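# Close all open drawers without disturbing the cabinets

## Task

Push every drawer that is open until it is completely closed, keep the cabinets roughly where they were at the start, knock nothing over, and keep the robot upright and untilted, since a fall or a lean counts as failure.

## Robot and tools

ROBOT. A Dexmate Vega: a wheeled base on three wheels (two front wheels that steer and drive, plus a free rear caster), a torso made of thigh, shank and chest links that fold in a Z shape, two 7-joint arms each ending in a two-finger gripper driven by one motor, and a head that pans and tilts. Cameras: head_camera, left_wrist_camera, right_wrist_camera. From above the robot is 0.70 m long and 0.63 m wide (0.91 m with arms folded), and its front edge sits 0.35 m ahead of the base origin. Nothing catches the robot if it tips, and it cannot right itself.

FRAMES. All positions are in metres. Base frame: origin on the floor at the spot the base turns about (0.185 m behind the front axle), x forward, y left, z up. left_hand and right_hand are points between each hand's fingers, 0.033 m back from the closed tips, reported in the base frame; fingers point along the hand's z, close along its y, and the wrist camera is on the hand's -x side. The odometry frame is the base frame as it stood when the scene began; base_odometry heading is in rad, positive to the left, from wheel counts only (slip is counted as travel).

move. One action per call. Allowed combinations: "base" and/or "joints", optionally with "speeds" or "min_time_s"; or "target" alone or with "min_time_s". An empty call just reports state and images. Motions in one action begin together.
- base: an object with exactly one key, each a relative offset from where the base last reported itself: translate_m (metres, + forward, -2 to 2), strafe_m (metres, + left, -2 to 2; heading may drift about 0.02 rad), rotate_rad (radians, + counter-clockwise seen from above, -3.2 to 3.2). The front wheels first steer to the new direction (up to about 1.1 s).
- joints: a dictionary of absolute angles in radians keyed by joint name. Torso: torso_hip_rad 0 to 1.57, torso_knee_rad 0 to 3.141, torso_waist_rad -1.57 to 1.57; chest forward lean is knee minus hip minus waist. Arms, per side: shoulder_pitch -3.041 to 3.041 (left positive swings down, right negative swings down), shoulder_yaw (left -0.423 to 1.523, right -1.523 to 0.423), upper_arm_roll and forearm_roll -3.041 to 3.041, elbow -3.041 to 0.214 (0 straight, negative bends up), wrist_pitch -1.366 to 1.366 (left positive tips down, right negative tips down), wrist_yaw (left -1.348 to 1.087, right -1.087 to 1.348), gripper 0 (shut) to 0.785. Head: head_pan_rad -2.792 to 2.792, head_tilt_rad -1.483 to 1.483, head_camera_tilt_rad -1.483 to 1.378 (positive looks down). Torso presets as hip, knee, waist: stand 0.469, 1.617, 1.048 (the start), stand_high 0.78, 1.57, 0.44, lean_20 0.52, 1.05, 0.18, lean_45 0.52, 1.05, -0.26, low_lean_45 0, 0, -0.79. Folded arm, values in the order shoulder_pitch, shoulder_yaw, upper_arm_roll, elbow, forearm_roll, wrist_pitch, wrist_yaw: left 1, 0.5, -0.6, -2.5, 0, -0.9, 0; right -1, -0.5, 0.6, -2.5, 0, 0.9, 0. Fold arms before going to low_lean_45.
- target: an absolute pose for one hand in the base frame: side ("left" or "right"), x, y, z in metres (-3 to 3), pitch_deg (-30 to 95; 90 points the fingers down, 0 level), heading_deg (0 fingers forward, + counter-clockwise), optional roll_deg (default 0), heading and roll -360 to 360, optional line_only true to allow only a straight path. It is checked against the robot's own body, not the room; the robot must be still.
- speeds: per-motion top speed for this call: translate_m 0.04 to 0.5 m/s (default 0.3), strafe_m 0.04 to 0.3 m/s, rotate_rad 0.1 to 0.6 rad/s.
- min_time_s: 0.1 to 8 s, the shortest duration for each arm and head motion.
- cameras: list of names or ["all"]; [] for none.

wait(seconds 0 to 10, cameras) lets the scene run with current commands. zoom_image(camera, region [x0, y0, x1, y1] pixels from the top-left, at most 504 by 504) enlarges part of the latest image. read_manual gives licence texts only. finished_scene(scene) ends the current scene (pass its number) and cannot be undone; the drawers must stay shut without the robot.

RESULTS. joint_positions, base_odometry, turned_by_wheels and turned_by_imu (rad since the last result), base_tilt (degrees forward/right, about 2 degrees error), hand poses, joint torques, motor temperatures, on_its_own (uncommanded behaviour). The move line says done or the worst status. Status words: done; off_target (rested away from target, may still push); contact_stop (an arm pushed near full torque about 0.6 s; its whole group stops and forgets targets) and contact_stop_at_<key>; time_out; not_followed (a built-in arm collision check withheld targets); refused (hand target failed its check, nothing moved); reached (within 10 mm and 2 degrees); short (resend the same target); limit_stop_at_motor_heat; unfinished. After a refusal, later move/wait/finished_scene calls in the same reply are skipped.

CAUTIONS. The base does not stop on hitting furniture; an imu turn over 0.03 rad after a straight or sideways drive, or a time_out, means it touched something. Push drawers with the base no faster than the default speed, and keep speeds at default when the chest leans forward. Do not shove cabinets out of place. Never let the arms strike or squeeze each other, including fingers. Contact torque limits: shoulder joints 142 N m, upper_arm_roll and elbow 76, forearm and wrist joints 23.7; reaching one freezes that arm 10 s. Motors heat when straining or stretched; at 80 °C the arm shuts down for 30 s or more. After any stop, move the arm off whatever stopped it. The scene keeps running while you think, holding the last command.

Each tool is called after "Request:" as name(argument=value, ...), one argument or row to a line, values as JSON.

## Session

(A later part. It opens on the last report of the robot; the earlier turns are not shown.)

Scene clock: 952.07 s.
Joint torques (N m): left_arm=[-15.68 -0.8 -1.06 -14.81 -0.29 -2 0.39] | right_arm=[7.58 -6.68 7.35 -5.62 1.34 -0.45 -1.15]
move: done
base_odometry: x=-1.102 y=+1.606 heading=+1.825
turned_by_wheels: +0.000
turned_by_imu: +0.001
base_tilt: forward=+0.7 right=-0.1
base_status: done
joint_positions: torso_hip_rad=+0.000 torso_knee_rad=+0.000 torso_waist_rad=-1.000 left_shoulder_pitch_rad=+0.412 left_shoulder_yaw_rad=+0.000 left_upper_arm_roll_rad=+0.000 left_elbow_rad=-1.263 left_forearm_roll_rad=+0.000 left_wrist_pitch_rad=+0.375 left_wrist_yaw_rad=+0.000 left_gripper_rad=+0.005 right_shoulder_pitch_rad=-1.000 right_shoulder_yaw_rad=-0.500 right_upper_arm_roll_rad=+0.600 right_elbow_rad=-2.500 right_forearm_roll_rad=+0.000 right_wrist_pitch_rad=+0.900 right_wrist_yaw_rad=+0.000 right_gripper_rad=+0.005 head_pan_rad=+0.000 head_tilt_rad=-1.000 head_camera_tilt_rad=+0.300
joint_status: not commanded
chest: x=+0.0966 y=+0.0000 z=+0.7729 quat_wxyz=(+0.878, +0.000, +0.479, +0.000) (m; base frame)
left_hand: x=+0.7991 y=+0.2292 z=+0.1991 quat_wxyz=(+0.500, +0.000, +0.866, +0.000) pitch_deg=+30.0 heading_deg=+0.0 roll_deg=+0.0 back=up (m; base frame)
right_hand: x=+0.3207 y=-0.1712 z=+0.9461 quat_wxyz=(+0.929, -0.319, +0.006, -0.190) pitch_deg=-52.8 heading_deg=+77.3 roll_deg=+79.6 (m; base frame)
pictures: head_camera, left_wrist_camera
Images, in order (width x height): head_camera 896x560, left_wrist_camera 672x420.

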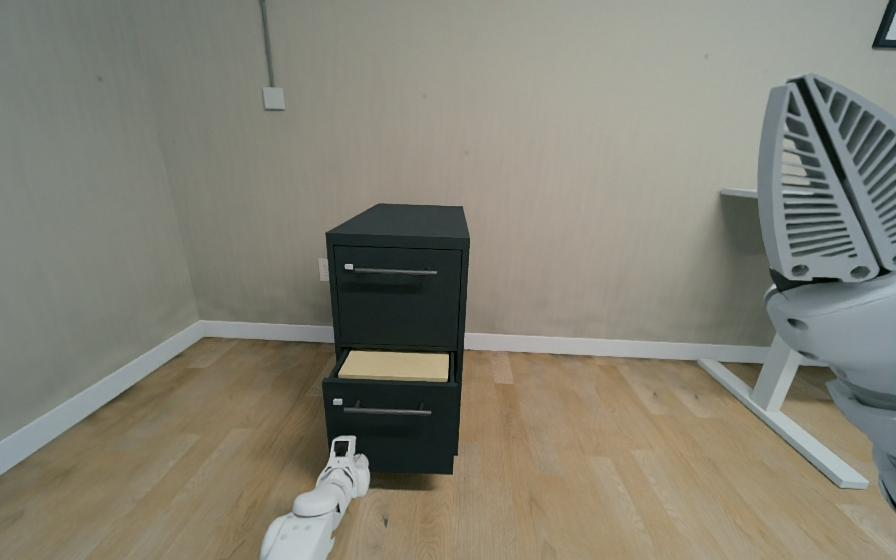

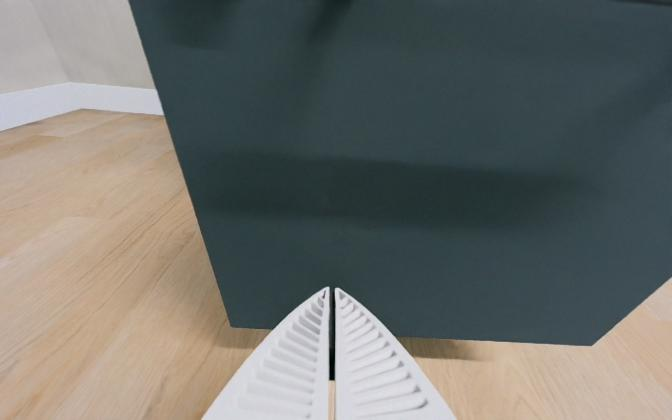

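Request:
move(
  base={"translate_m": 0.06},
  speeds={"translate_m": 0.05},
  cameras=["head_camera", "left_wrist_camera"],
)

Scene clock: 964.17 s.
Joint torques (N m): left_arm=[-14.92 0.58 -1.24 -14.56 -0.15 -2 0.45] | right_arm=[8.85 -7.03 7.64 -6.36 1.49 -0.59 -1.04]
move: done
base_odometry: x=-1.117 y=+1.664 heading=+1.826
turned_by_wheels: +0.000
turned_by_imu: +0.001
base_tilt: forward=+0.7 right=+0.0
base_status: done
joint_positions: torso_hip_rad=+0.000 torso_knee_rad=+0.000 torso_waist_rad=-1.000 left_shoulder_pitch_rad=+0.412 left_shoulder_yaw_rad=+0.000 left_upper_arm_roll_rad=+0.000 left_elbow_rad=-1.263 left_forearm_roll_rad=+0.000 left_wrist_pitch_rad=+0.375 left_wrist_yaw_rad=+0.000 left_gripper_rad=+0.005 right_shoulder_pitch_rad=-1.000 right_shoulder_yaw_rad=-0.500 right_upper_arm_roll_rad=+0.600 right_elbow_rad=-2.500 right_forearm_roll_rad=+0.000 right_wrist_pitch_rad=+0.900 right_wrist_yaw_rad=+0.000 right_gripper_rad=+0.005 head_pan_rad=+0.000 head_tilt_rad=-1.000 head_camera_tilt_rad=+0.300
joint_status: not commanded
chest: x=+0.0966 y=+0.0000 z=+0.7729 quat_wxyz=(+0.878, +0.000, +0.479, +0.000) (m; base frame)
left_hand: x=+0.7991 y=+0.2292 z=+0.1991 quat_wxyz=(+0.500, +0.000, +0.866, +0.000) pitch_deg=+30.0 heading_deg=+0.0 roll_deg=+0.0 back=up (m; base frame)
right_hand: x=+0.3207 y=-0.1712 z=+0.9461 quat_wxyz=(+0.929, -0.319, +0.006, -0.190) pitch_deg=-52.8 heading_deg=+77.3 roll_deg=+79.6 (m; base frame)
pictures: head_camera, left_wrist_camera
Images, in order (width x height): head_camera 896x560, left_wrist_camera 672x420.

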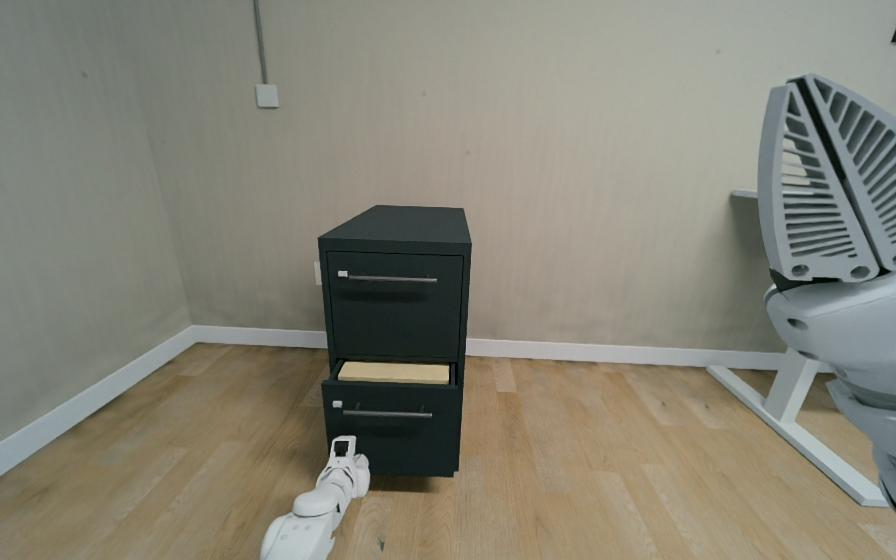

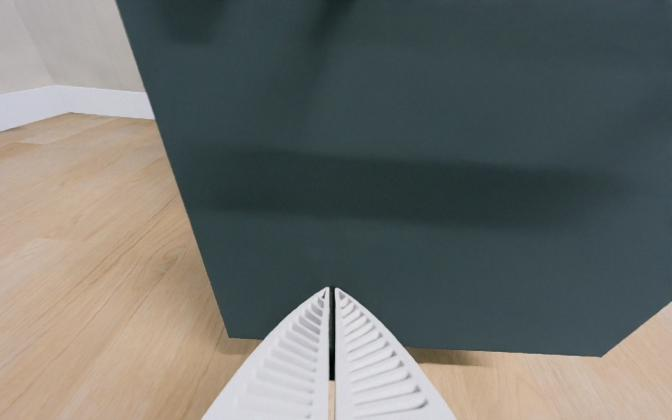

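Request:
move(
  base={"translate_m": 0.06},
  speeds={"translate_m": 0.05},
  cameras=["head_camera", "left_wrist_camera"],
)

Scene clock: 979.60 s.
Joint torques (N m): left_arm=[-15.39 -3.07 -1.3 -14.43 -0.3 -2.27 0.39] | right_arm=[8.33 -6.35 7.41 -5.59 1.36 0.1 -1.02]
move: done
base_odometry: x=-1.132 y=+1.722 heading=+1.826
turned_by_wheels: +0.000
turned_by_imu: +0.001
base_tilt: forward=+0.7 right=+0.0
base_status: done
joint_positions: torso_hip_rad=+0.000 torso_knee_rad=+0.000 torso_waist_rad=-1.000 left_shoulder_pitch_rad=+0.412 left_shoulder_yaw_rad=+0.000 left_upper_arm_roll_rad=+0.000 left_elbow_rad=-1.263 left_forearm_roll_rad=+0.000 left_wrist_pitch_rad=+0.375 left_wrist_yaw_rad=+0.000 left_gripper_rad=+0.005 right_shoulder_pitch_rad=-1.000 right_shoulder_yaw_rad=-0.500 right_upper_arm_roll_rad=+0.600 right_elbow_rad=-2.500 right_forearm_roll_rad=+0.000 right_wrist_pitch_rad=+0.900 right_wrist_yaw_rad=+0.000 right_gripper_rad=+0.005 head_pan_rad=+0.000 head_tilt_rad=-1.000 head_camera_tilt_rad=+0.300
joint_status: not commanded
chest: x=+0.0966 y=+0.0000 z=+0.7729 quat_wxyz=(+0.878, +0.000, +0.479, +0.000) (m; base frame)
left_hand: x=+0.7991 y=+0.2292 z=+0.1991 quat_wxyz=(+0.500, +0.000, +0.866, +0.000) pitch_deg=+30.0 heading_deg=+0.0 roll_deg=+0.0 back=up (m; base frame)
right_hand: x=+0.3207 y=-0.1712 z=+0.9461 quat_wxyz=(+0.929, -0.319, +0.006, -0.190) pitch_deg=-52.8 heading_deg=+77.3 roll_deg=+79.6 (m; base frame)
pictures: head_camera, left_wrist_camera
Images, in order (width x height): head_camera 896x560, left_wrist_camera 672x420.

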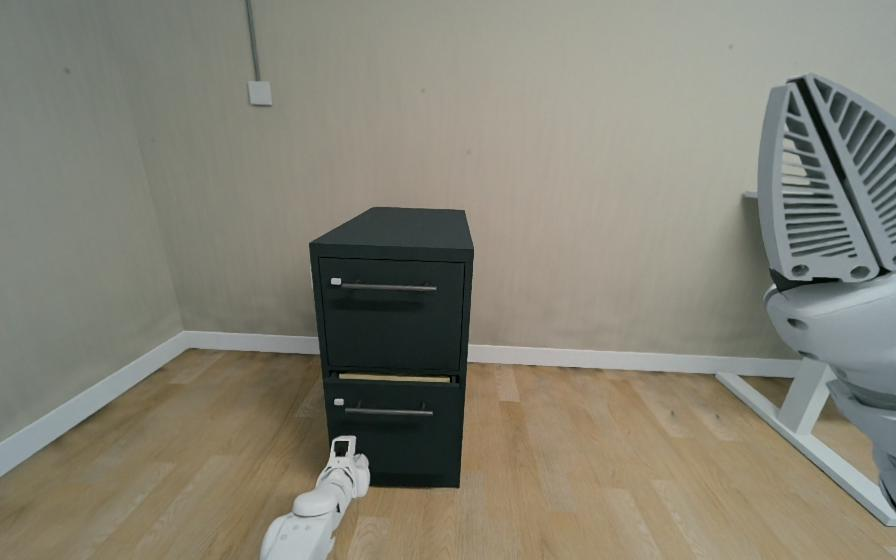

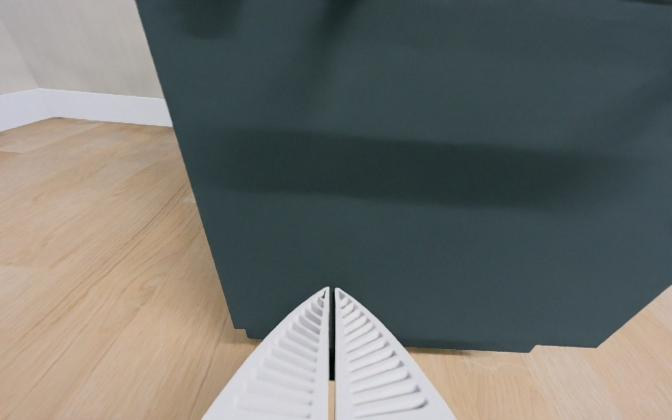

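Request:
move(
  base={"translate_m": 0.03},
  speeds={"translate_m": 0.04},
  cameras=["head_camera", "left_wrist_camera"],
)

Scene clock: 985.50 s.
Joint torques (N m): left_arm=[-15.61 -2.99 -0.71 -13.61 -0.05 -2.64 0.5] | right_arm=[8.43 -6.47 7.24 -5.7 1.37 -0.05 -1.11]
move: done
base_odometry: x=-1.140 y=+1.751 heading=+1.826
turned_by_wheels: +0.000
turned_by_imu: +0.001
base_tilt: forward=+0.7 right=-0.1
base_status: done
joint_positions: torso_hip_rad=+0.000 torso_knee_rad=+0.000 torso_waist_rad=-1.000 left_shoulder_pitch_rad=+0.412 left_shoulder_yaw_rad=+0.000 left_upper_arm_roll_rad=+0.000 left_elbow_rad=-1.263 left_forearm_roll_rad=+0.000 left_wrist_pitch_rad=+0.375 left_wrist_yaw_rad=+0.000 left_gripper_rad=+0.005 right_shoulder_pitch_rad=-1.000 right_shoulder_yaw_rad=-0.500 right_upper_arm_roll_rad=+0.600 right_elbow_rad=-2.500 right_forearm_roll_rad=+0.000 right_wrist_pitch_rad=+0.900 right_wrist_yaw_rad=+0.000 right_gripper_rad=+0.005 head_pan_rad=+0.000 head_tilt_rad=-1.000 head_camera_tilt_rad=+0.300
joint_status: not commanded
chest: x=+0.0966 y=+0.0000 z=+0.7729 quat_wxyz=(+0.878, +0.000, +0.479, +0.000) (m; base frame)
left_hand: x=+0.7991 y=+0.2292 z=+0.1990 quat_wxyz=(+0.500, +0.000, +0.866, +0.000) pitch_deg=+30.0 heading_deg=+0.0 roll_deg=+0.0 back=up (m; base frame)
right_hand: x=+0.3207 y=-0.1712 z=+0.9461 quat_wxyz=(+0.929, -0.319, +0.006, -0.190) pitch_deg=-52.8 heading_deg=+77.3 roll_deg=+79.6 (m; base frame)
pictures: head_camera, left_wrist_camera
Images, in order (width x height): head_camera 896x560, left_wrist_camera 672x420.

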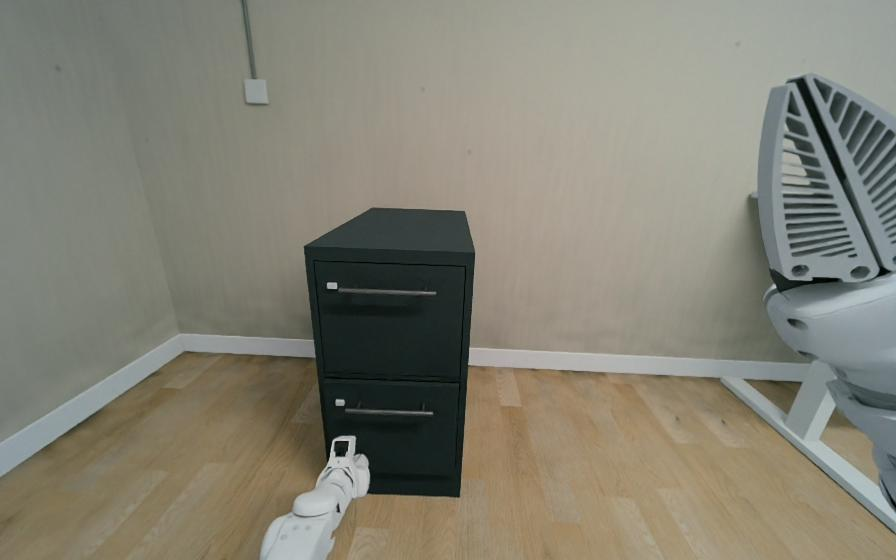

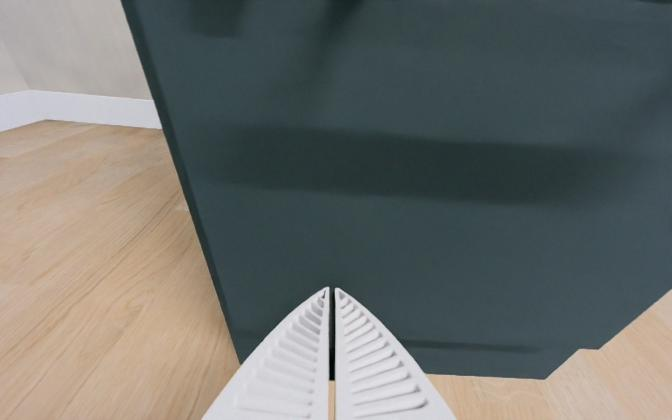

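Request:
zoom_image(
  camera="head_camera",
  region=[290, 200, 490, 400],
)

Request:
zoom_image(
  camera="left_wrist_camera",
  region=[100, 200, 672, 420],
)

Scaled by 2.520 from the camera's 896x560 image, which has a finer 960x600 frame.

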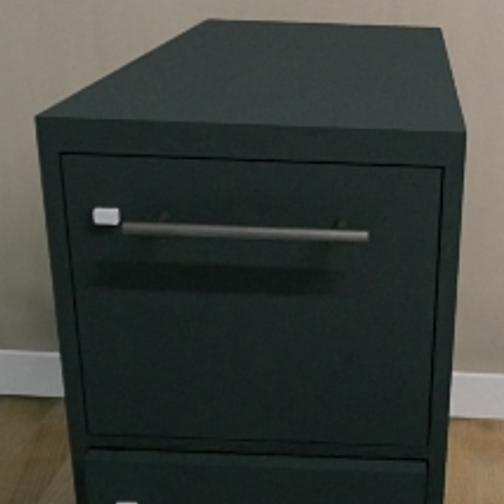

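Region (100, 200, 672, 420) is 572x220 pixels. A region can be at most 504 by 504 pixels.

Request:
move(
  target={"side": "left", "x": 0.812, "y": 0.229, "z": 0.199, "pitch_deg": 30, "heading_deg": 0, "line_only": true},
  min_time_s=1.0,
  cameras=["head_camera", "left_wrist_camera"],
)

Scene clock: 995.23 s.
Joint torques (N m): left_arm=[-16.06 -2.51 -2.03 -14.05 -0.06 -1.97 0.24] | right_arm=[7.79 -6.96 7.56 -5.88 1.35 -0.54 -1.04]
move: refused
base_odometry: x=-1.140 y=+1.751 heading=+1.826
turned_by_wheels: +0.000
turned_by_imu: +0.001
base_tilt: forward=+0.7 right=+0.0
base_status: not commanded
joint_positions: torso_hip_rad=+0.000 torso_knee_rad=+0.000 torso_waist_rad=-1.000 left_shoulder_pitch_rad=+0.412 left_shoulder_yaw_rad=+0.000 left_upper_arm_roll_rad=+0.000 left_elbow_rad=-1.263 left_forearm_roll_rad=+0.000 left_wrist_pitch_rad=+0.375 left_wrist_yaw_rad=+0.000 left_gripper_rad=+0.005 right_shoulder_pitch_rad=-1.000 right_shoulder_yaw_rad=-0.500 right_upper_arm_roll_rad=+0.600 right_elbow_rad=-2.500 right_forearm_roll_rad=+0.000 right_wrist_pitch_rad=+0.900 right_wrist_yaw_rad=+0.000 right_gripper_rad=+0.005 head_pan_rad=+0.000 head_tilt_rad=-1.000 head_camera_tilt_rad=+0.300
joint_status: not commanded
chest: x=+0.0966 y=+0.0000 z=+0.7729 quat_wxyz=(+0.878, +0.000, +0.479, +0.000) (m; base frame)
left_hand: x=+0.7991 y=+0.2292 z=+0.1990 quat_wxyz=(+0.500, +0.000, +0.866, +0.000) pitch_deg=+30.0 heading_deg=+0.0 roll_deg=+0.0 back=up (m; base frame)
left_hand_status: refused: the arm stands too near the robot already: the left forearm into the base, as the model's coarse spheres have them (needs 2.0 cm clear). Nothing moved. Move it clear with "joints".
right_hand: x=+0.3207 y=-0.1712 z=+0.9461 quat_wxyz=(+0.929, -0.319, +0.006, -0.190) pitch_deg=-52.8 heading_deg=+77.3 roll_deg=+79.6 (m; base frame)
pictures: head_camera, left_wrist_camera
Images, in order (width x height): head_camera 896x560, left_wrist_camera 672x420.

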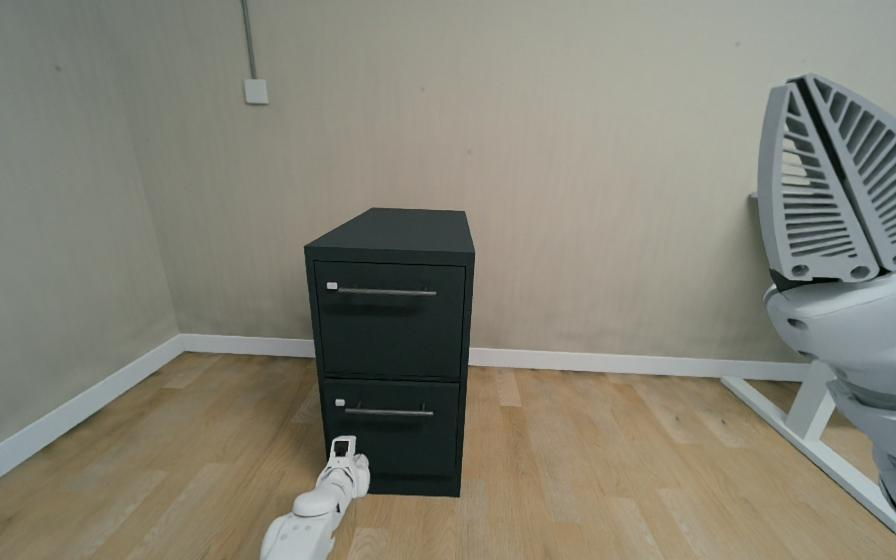

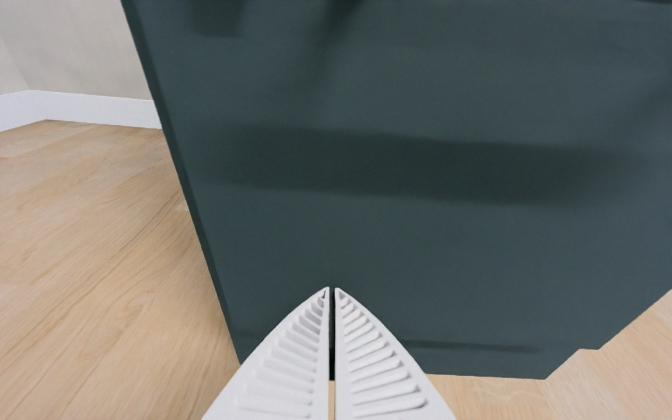

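Request:
move(
  base={"translate_m": 0.015},
  speeds={"translate_m": 0.04},
  cameras=["head_camera", "left_wrist_camera"],
)

Scene clock: 999.87 s.
Joint torques (N m): left_arm=[-13.59 -1.76 -1.96 -12.03 0.33 -2.74 0.2] | right_arm=[8.57 -6.91 7.26 -6.68 1.33 -0.7 -1.08]
move: done
base_odometry: x=-1.143 y=+1.766 heading=+1.827
turned_by_wheels: +0.000
turned_by_imu: +0.001
base_tilt: forward=+0.7 right=+0.0
base_status: done
joint_positions: torso_hip_rad=+0.000 torso_knee_rad=+0.000 torso_waist_rad=-1.000 left_shoulder_pitch_rad=+0.412 left_shoulder_yaw_rad=+0.000 left_upper_arm_roll_rad=+0.000 left_elbow_rad=-1.263 left_forearm_roll_rad=+0.000 left_wrist_pitch_rad=+0.375 left_wrist_yaw_rad=+0.000 left_gripper_rad=+0.005 right_shoulder_pitch_rad=-1.000 right_shoulder_yaw_rad=-0.500 right_upper_arm_roll_rad=+0.600 right_elbow_rad=-2.500 right_forearm_roll_rad=+0.000 right_wrist_pitch_rad=+0.900 right_wrist_yaw_rad=+0.000 right_gripper_rad=+0.005 head_pan_rad=+0.000 head_tilt_rad=-1.000 head_camera_tilt_rad=+0.300
joint_status: not commanded
chest: x=+0.0966 y=+0.0000 z=+0.7729 quat_wxyz=(+0.878, +0.000, +0.479, +0.000) (m; base frame)
left_hand: x=+0.7991 y=+0.2292 z=+0.1991 quat_wxyz=(+0.500, +0.000, +0.866, +0.000) pitch_deg=+30.0 heading_deg=+0.0 roll_deg=+0.0 back=up (m; base frame)
right_hand: x=+0.3207 y=-0.1712 z=+0.9461 quat_wxyz=(+0.929, -0.319, +0.006, -0.190) pitch_deg=-52.8 heading_deg=+77.3 roll_deg=+79.6 (m; base frame)
pictures: head_camera, left_wrist_camera
Images, in order (width x height): head_camera 896x560, left_wrist_camera 672x420.

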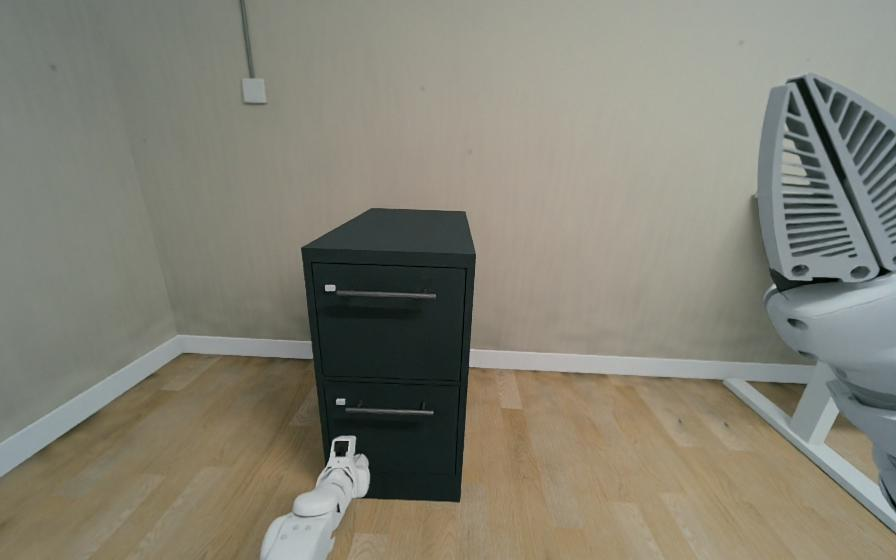

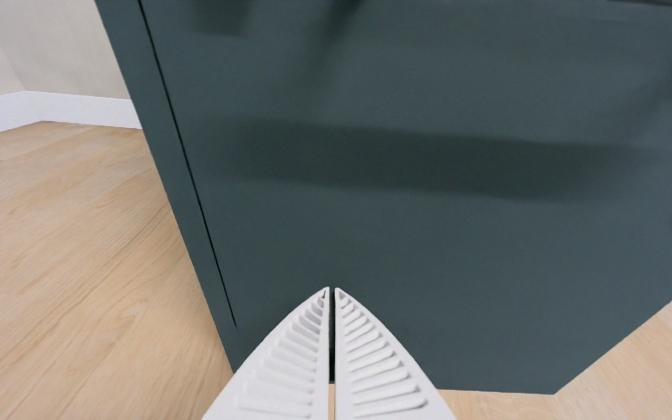

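Request:
zoom_image(
  camera="left_wrist_camera",
  region=[80, 0, 340, 400],
)

Request:
zoom_image(
  camera="head_camera",
  region=[290, 240, 490, 510],
)

Scaled by 1.260 from the camera's 672x420 image, which has a finer 960x600 frame.

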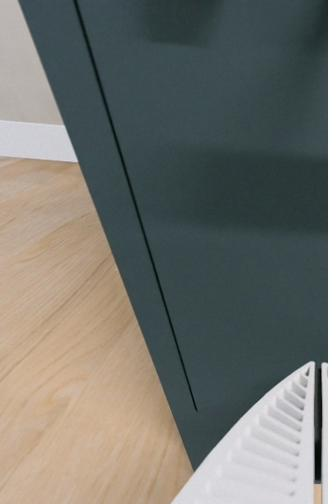

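Scaled by 1.867 from the camera's 896x560 image, which has a finer 960x600 frame.

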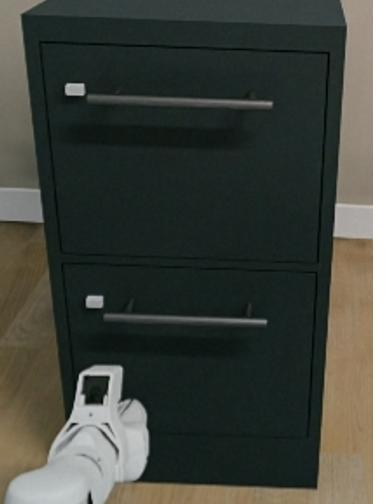

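Request:
move(
  base={"translate_m": 0.01},
  speeds={"translate_m": 0.04},
  cameras=["head_camera", "left_wrist_camera"],
)

Scene clock: 1009.40 s.
Joint torques (N m): left_arm=[-14.1 -1.92 -1.64 -14.11 0.54 -2.93 0.06] | right_arm=[8.8 -6.97 7.41 -5.62 1.38 -0.27 -1.04]
move: done
base_odometry: x=-1.146 y=+1.775 heading=+1.827
turned_by_wheels: +0.000
turned_by_imu: +0.001
base_tilt: forward=+0.6 right=+0.0
base_status: done
joint_positions: torso_hip_rad=+0.000 torso_knee_rad=+0.000 torso_waist_rad=-1.000 left_shoulder_pitch_rad=+0.412 left_shoulder_yaw_rad=+0.000 left_upper_arm_roll_rad=+0.000 left_elbow_rad=-1.263 left_forearm_roll_rad=+0.000 left_wrist_pitch_rad=+0.375 left_wrist_yaw_rad=+0.000 left_gripper_rad=+0.005 right_shoulder_pitch_rad=-1.000 right_shoulder_yaw_rad=-0.500 right_upper_arm_roll_rad=+0.600 right_elbow_rad=-2.500 right_forearm_roll_rad=+0.000 right_wrist_pitch_rad=+0.900 right_wrist_yaw_rad=+0.000 right_gripper_rad=+0.005 head_pan_rad=+0.000 head_tilt_rad=-1.000 head_camera_tilt_rad=+0.300
joint_status: not commanded
chest: x=+0.0966 y=+0.0000 z=+0.7729 quat_wxyz=(+0.878, +0.000, +0.479, +0.000) (m; base frame)
left_hand: x=+0.7991 y=+0.2292 z=+0.1991 quat_wxyz=(+0.500, +0.000, +0.866, +0.000) pitch_deg=+30.0 heading_deg=+0.0 roll_deg=+0.0 back=up (m; base frame)
right_hand: x=+0.3207 y=-0.1712 z=+0.9461 quat_wxyz=(+0.929, -0.319, +0.006, -0.190) pitch_deg=-52.8 heading_deg=+77.3 roll_deg=+79.6 (m; base frame)
pictures: head_camera, left_wrist_camera
Images, in order (width x height): head_camera 896x560, left_wrist_camera 672x420.

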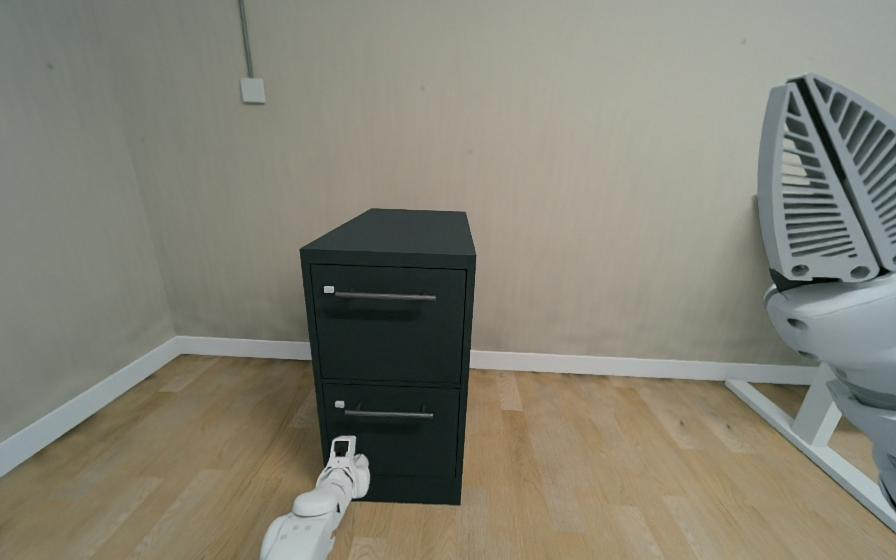

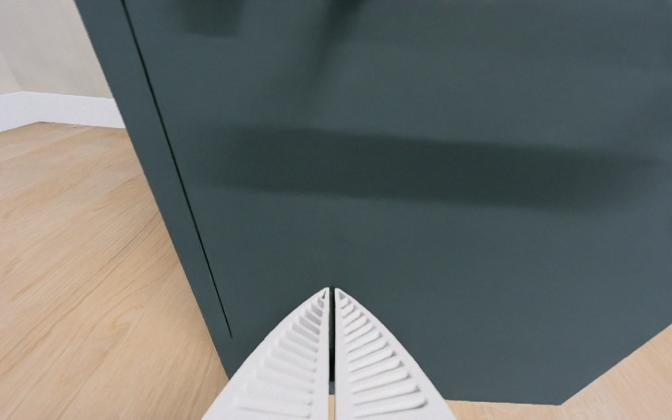

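Request:
move(
  base={"translate_m": 0.01},
  speeds={"translate_m": 0.04},
  cameras=["head_camera", "left_wrist_camera"],
)

Scene clock: 1013.27 s.
Joint torques (N m): left_arm=[-20.82 1.34 -0.76 -14.87 -0.96 -4.3 0.57] | right_arm=[8.01 -6.85 7.15 -6.58 1.37 -0.62 -0.99]
move: done
base_odometry: x=-1.148 y=+1.785 heading=+1.828
turned_by_wheels: +0.001
turned_by_imu: +0.002
base_tilt: forward=+0.6 right=-0.1
base_status: done
joint_positions: torso_hip_rad=+0.000 torso_knee_rad=+0.000 torso_waist_rad=-1.000 left_shoulder_pitch_rad=+0.412 left_shoulder_yaw_rad=+0.000 left_upper_arm_roll_rad=+0.000 left_elbow_rad=-1.263 left_forearm_roll_rad=+0.000 left_wrist_pitch_rad=+0.376 left_wrist_yaw_rad=+0.000 left_gripper_rad=+0.005 right_shoulder_pitch_rad=-1.000 right_shoulder_yaw_rad=-0.500 right_upper_arm_roll_rad=+0.600 right_elbow_rad=-2.500 right_forearm_roll_rad=+0.000 right_wrist_pitch_rad=+0.900 right_wrist_yaw_rad=+0.000 right_gripper_rad=+0.005 head_pan_rad=+0.000 head_tilt_rad=-1.000 head_camera_tilt_rad=+0.300
joint_status: not commanded
chest: x=+0.0966 y=+0.0000 z=+0.7729 quat_wxyz=(+0.878, +0.000, +0.479, +0.000) (m; base frame)
left_hand: x=+0.7987 y=+0.2292 z=+0.1984 quat_wxyz=(+0.499, +0.000, +0.867, +0.000) pitch_deg=+30.1 heading_deg=+0.0 roll_deg=+0.0 back=up (m; base frame)
right_hand: x=+0.3207 y=-0.1712 z=+0.9461 quat_wxyz=(+0.929, -0.319, +0.006, -0.190) pitch_deg=-52.8 heading_deg=+77.3 roll_deg=+79.6 (m; base frame)
pictures: head_camera, left_wrist_camera
Images, in order (width x height): head_camera 896x560, left_wrist_camera 672x420.

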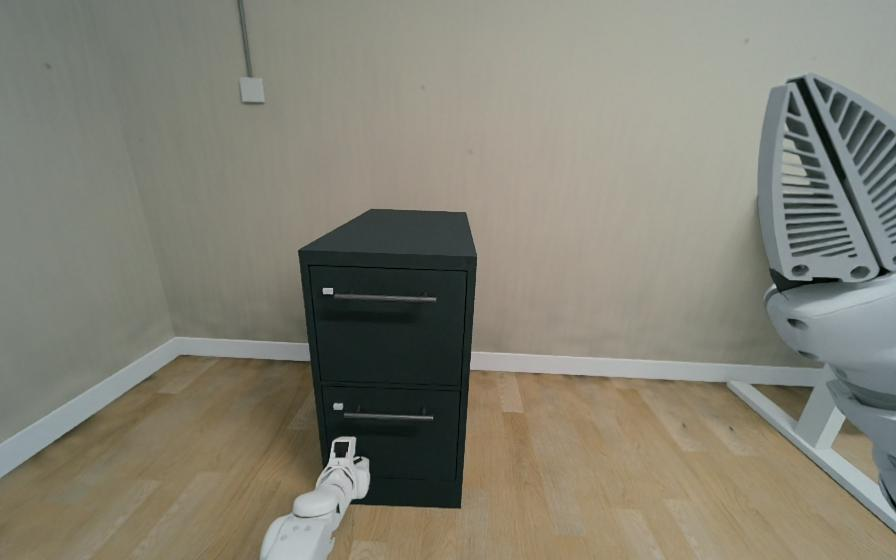

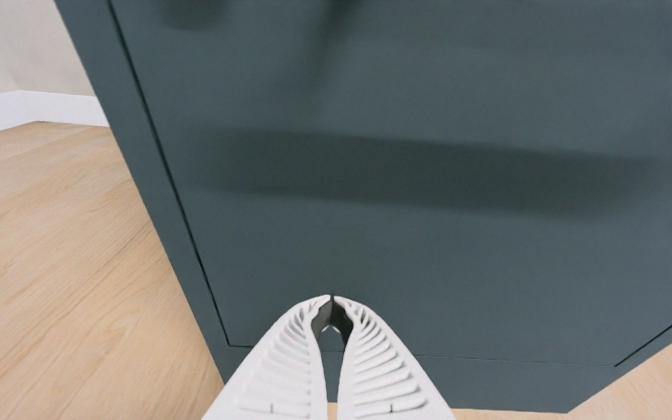

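Request:
move(
  base={"translate_m": -0.3},
  cameras=["head_camera", "left_wrist_camera"],
)

Request:
move(
  joints={"left_shoulder_pitch_rad": 0.85, "left_shoulder_yaw_rad": 0.0, "left_upper_arm_roll_rad": 0.0, "left_elbow_rad": -2.413, "left_forearm_roll_rad": 0, "left_wrist_pitch_rad": 1.296, "left_wrist_yaw_rad": 0, "torso_waist_rad": -0.79, "head_tilt_rad": -0.79},
  cameras=["head_camera", "left_wrist_camera"],
)

Request:
move(
  target={"side": "left", "x": 0.74, "y": 0.2, "z": 0.27, "pitch_deg": 40, "heading_deg": 0},
  cameras=["head_camera", "left_wrist_camera"],
)

Scene clock: 1112.63 s.
Joint torques (N m): left_arm=[-16.52 -0.42 -1.58 -12.47 0.2 -2.29 0.35] | right_arm=[7.82 -6.65 7.66 -6.25 1.42 -0.27 -1.03]
move: done
base_odometry: x=-1.071 y=+1.495 heading=+1.828
turned_by_wheels: +0.000
turned_by_imu: +0.002
base_tilt: forward=+0.6 right=+0.0
base_status: done
joint_positions: torso_hip_rad=+0.000 torso_knee_rad=+0.000 torso_waist_rad=-1.000 left_shoulder_pitch_rad=+0.412 left_shoulder_yaw_rad=+0.000 left_upper_arm_roll_rad=+0.000 left_elbow_rad=-1.263 left_forearm_roll_rad=+0.000 left_wrist_pitch_rad=+0.375 left_wrist_yaw_rad=+0.000 left_gripper_rad=+0.005 right_shoulder_pitch_rad=-1.000 right_shoulder_yaw_rad=-0.500 right_upper_arm_roll_rad=+0.600 right_elbow_rad=-2.500 right_forearm_roll_rad=+0.000 right_wrist_pitch_rad=+0.900 right_wrist_yaw_rad=+0.000 right_gripper_rad=+0.005 head_pan_rad=+0.000 head_tilt_rad=-1.000 head_camera_tilt_rad=+0.300
joint_status: not commanded
chest: x=+0.0966 y=+0.0000 z=+0.7729 quat_wxyz=(+0.878, +0.000, +0.479, +0.000) (m; base frame)
left_hand: x=+0.7991 y=+0.2292 z=+0.1991 quat_wxyz=(+0.500, +0.000, +0.866, +0.000) pitch_deg=+30.0 heading_deg=+0.0 roll_deg=+0.0 back=up (m; base frame)
right_hand: x=+0.3207 y=-0.1712 z=+0.9461 quat_wxyz=(+0.929, -0.319, +0.006, -0.190) pitch_deg=-52.8 heading_deg=+77.3 roll_deg=+79.6 (m; base frame)
pictures: head_camera, left_wrist_camera
Images, in order (width x height): head_camera 896x560, left_wrist_camera 672x420.

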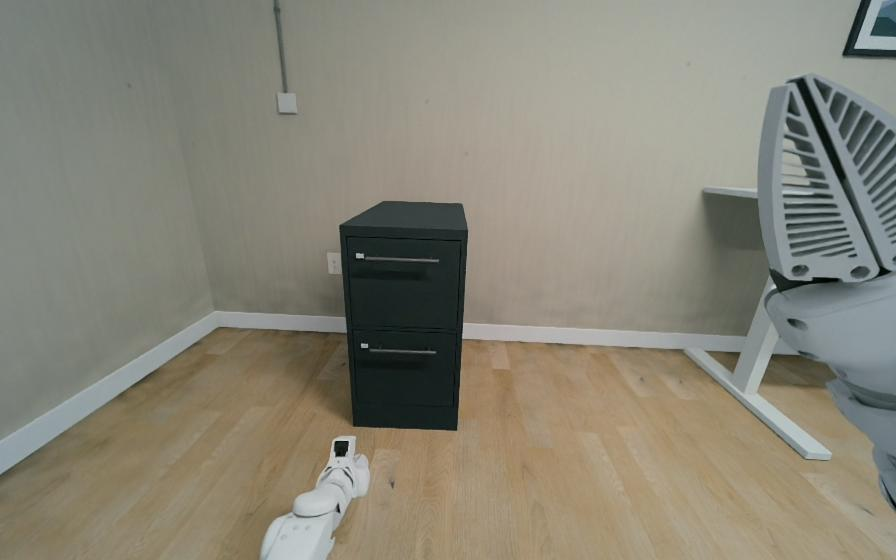

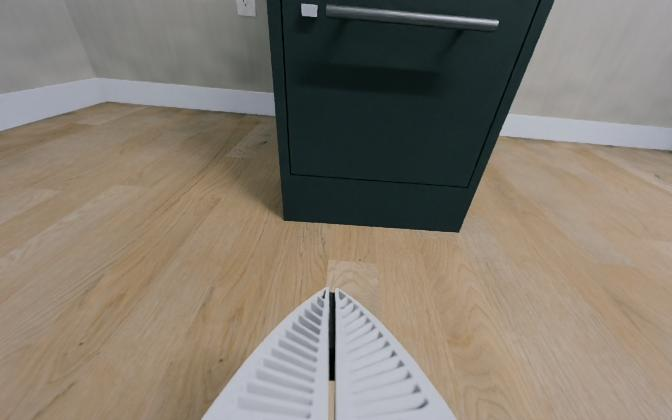

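Scene clock: 1118.13 s.
Joint torques (N m): left_arm=[-6.81 -1.61 -1.47 -12.82 0.18 -2.64 0.19] | right_arm=[9.84 -6.94 6.76 -5.77 1.27 -0.74 -0.99]
move: done
base_odometry: x=-1.071 y=+1.495 heading=+1.828
turned_by_wheels: +0.000
turned_by_imu: +0.001
base_tilt: forward=+0.6 right=-0.1
base_status: not commanded
joint_positions: torso_hip_rad=+0.000 torso_knee_rad=+0.000 torso_waist_rad=-0.790 left_shoulder_pitch_rad=+0.847 left_shoulder_yaw_rad=+0.000 left_upper_arm_roll_rad=+0.000 left_elbow_rad=-2.407 left_forearm_roll_rad=+0.000 left_wrist_pitch_rad=+1.291 left_wrist_yaw_rad=+0.000 left_gripper_rad=+0.005 right_shoulder_pitch_rad=-1.000 right_shoulder_yaw_rad=-0.500 right_upper_arm_roll_rad=+0.600 right_elbow_rad=-2.500 right_forearm_roll_rad=+0.000 right_wrist_pitch_rad=+0.900 right_wrist_yaw_rad=+0.000 right_gripper_rad=+0.005 head_pan_rad=+0.000 head_tilt_rad=-0.790 head_camera_tilt_rad=+0.300
joint_status: all done
chest: x=+0.0286 y=+0.0000 z=+0.8380 quat_wxyz=(+0.923, +0.000, +0.385, +0.000) (m; base frame)
left_hand: x=+0.6215 y=+0.2292 z=+0.4863 quat_wxyz=(+0.501, +0.000, +0.866, +0.000) pitch_deg=+29.9 heading_deg=+0.0 roll_deg=+0.0 back=up (m; base frame)
right_hand: x=+0.2117 y=-0.1712 z=+1.0540 quat_wxyz=(+0.924, -0.297, -0.091, -0.222) pitch_deg=-53.8 heading_deg=+93.5 roll_deg=+59.5 back=down (m; base frame)
pictures: head_camera, left_wrist_camera
Images, in order (width x height): head_camera 896x560, left_wrist_camera 672x420.

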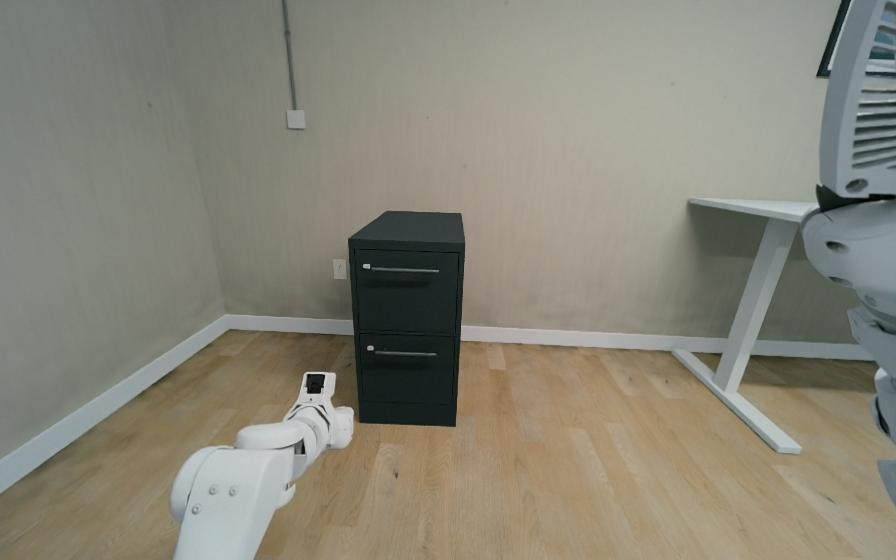

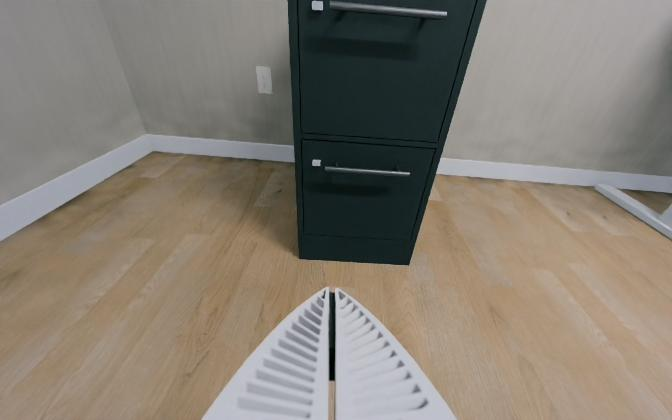

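Scene clock: 1123.57 s.
Joint torques (N m): left_arm=[-18.27 -1.56 -3.38 -12.15 0.09 -1.8 0.12] | right_arm=[8.97 -7.2 7 -5.13 1.26 -0.44 -0.85]
move: done
base_odometry: x=-1.071 y=+1.495 heading=+1.828
turned_by_wheels: +0.000
turned_by_imu: +0.001
base_tilt: forward=+0.6 right=+0.0
base_status: not commanded
joint_positions: torso_hip_rad=+0.000 torso_knee_rad=+0.000 torso_waist_rad=-0.790 left_shoulder_pitch_rad=+0.496 left_shoulder_yaw_rad=-0.048 left_upper_arm_roll_rad=+0.024 left_elbow_rad=-1.300 left_forearm_roll_rad=+0.009 left_wrist_pitch_rad=+0.712 left_wrist_yaw_rad=+0.047 left_gripper_rad=+0.005 right_shoulder_pitch_rad=-1.000 right_shoulder_yaw_rad=-0.500 right_upper_arm_roll_rad=+0.600 right_elbow_rad=-2.500 right_forearm_roll_rad=+0.000 right_wrist_pitch_rad=+0.900 right_wrist_yaw_rad=+0.000 right_gripper_rad=+0.005 head_pan_rad=+0.000 head_tilt_rad=-0.790 head_camera_tilt_rad=+0.300
joint_status: not commanded
chest: x=+0.0286 y=+0.0000 z=+0.8380 quat_wxyz=(+0.923, +0.000, +0.385, +0.000) (m; base frame)
left_hand: x=+0.7394 y=+0.2001 z=+0.2705 quat_wxyz=(+0.423, +0.000, +0.906, +0.000) pitch_deg=+40.0 heading_deg=+0.0 roll_deg=+0.0 back=up (m; base frame)
left_hand_status: reached (straight line, planned for 3.8 s): 1 mm and 0.0 deg off.
right_hand: x=+0.2117 y=-0.1712 z=+1.0540 quat_wxyz=(+0.924, -0.297, -0.091, -0.222) pitch_deg=-53.8 heading_deg=+93.5 roll_deg=+59.5 back=down (m; base frame)
pictures: head_camera, left_wrist_camera
Images, in order (width x height): head_camera 896x560, left_wrist_camera 672x420.

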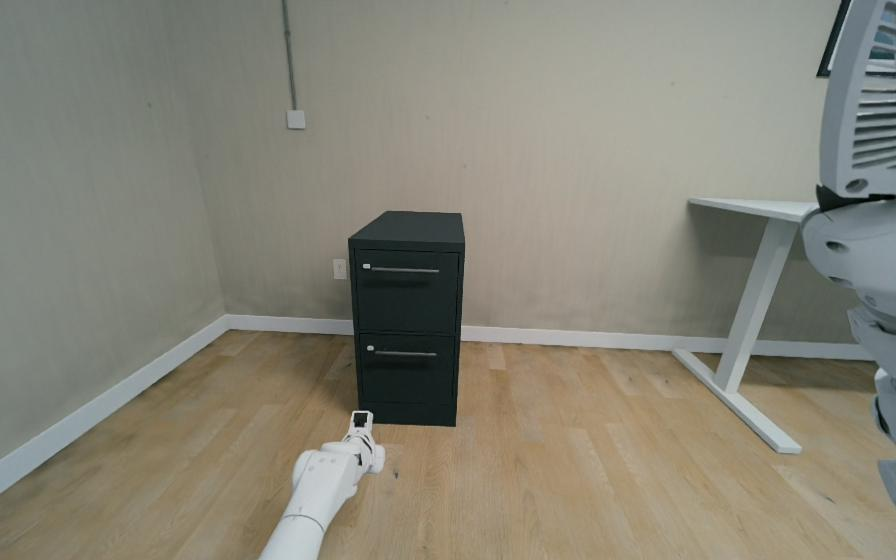

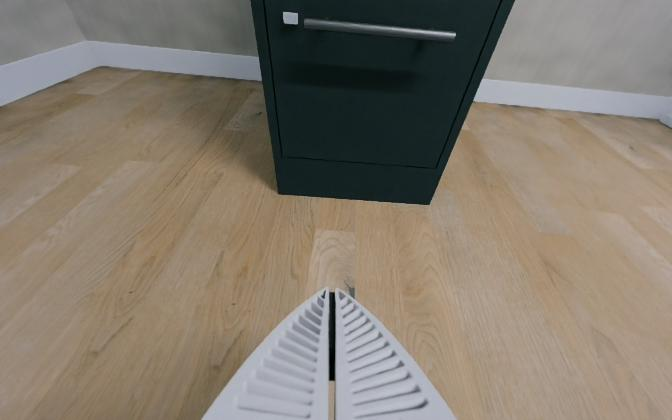

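Request:
finished_scene(
  scene=1,
)

The scene is finished: the task was done.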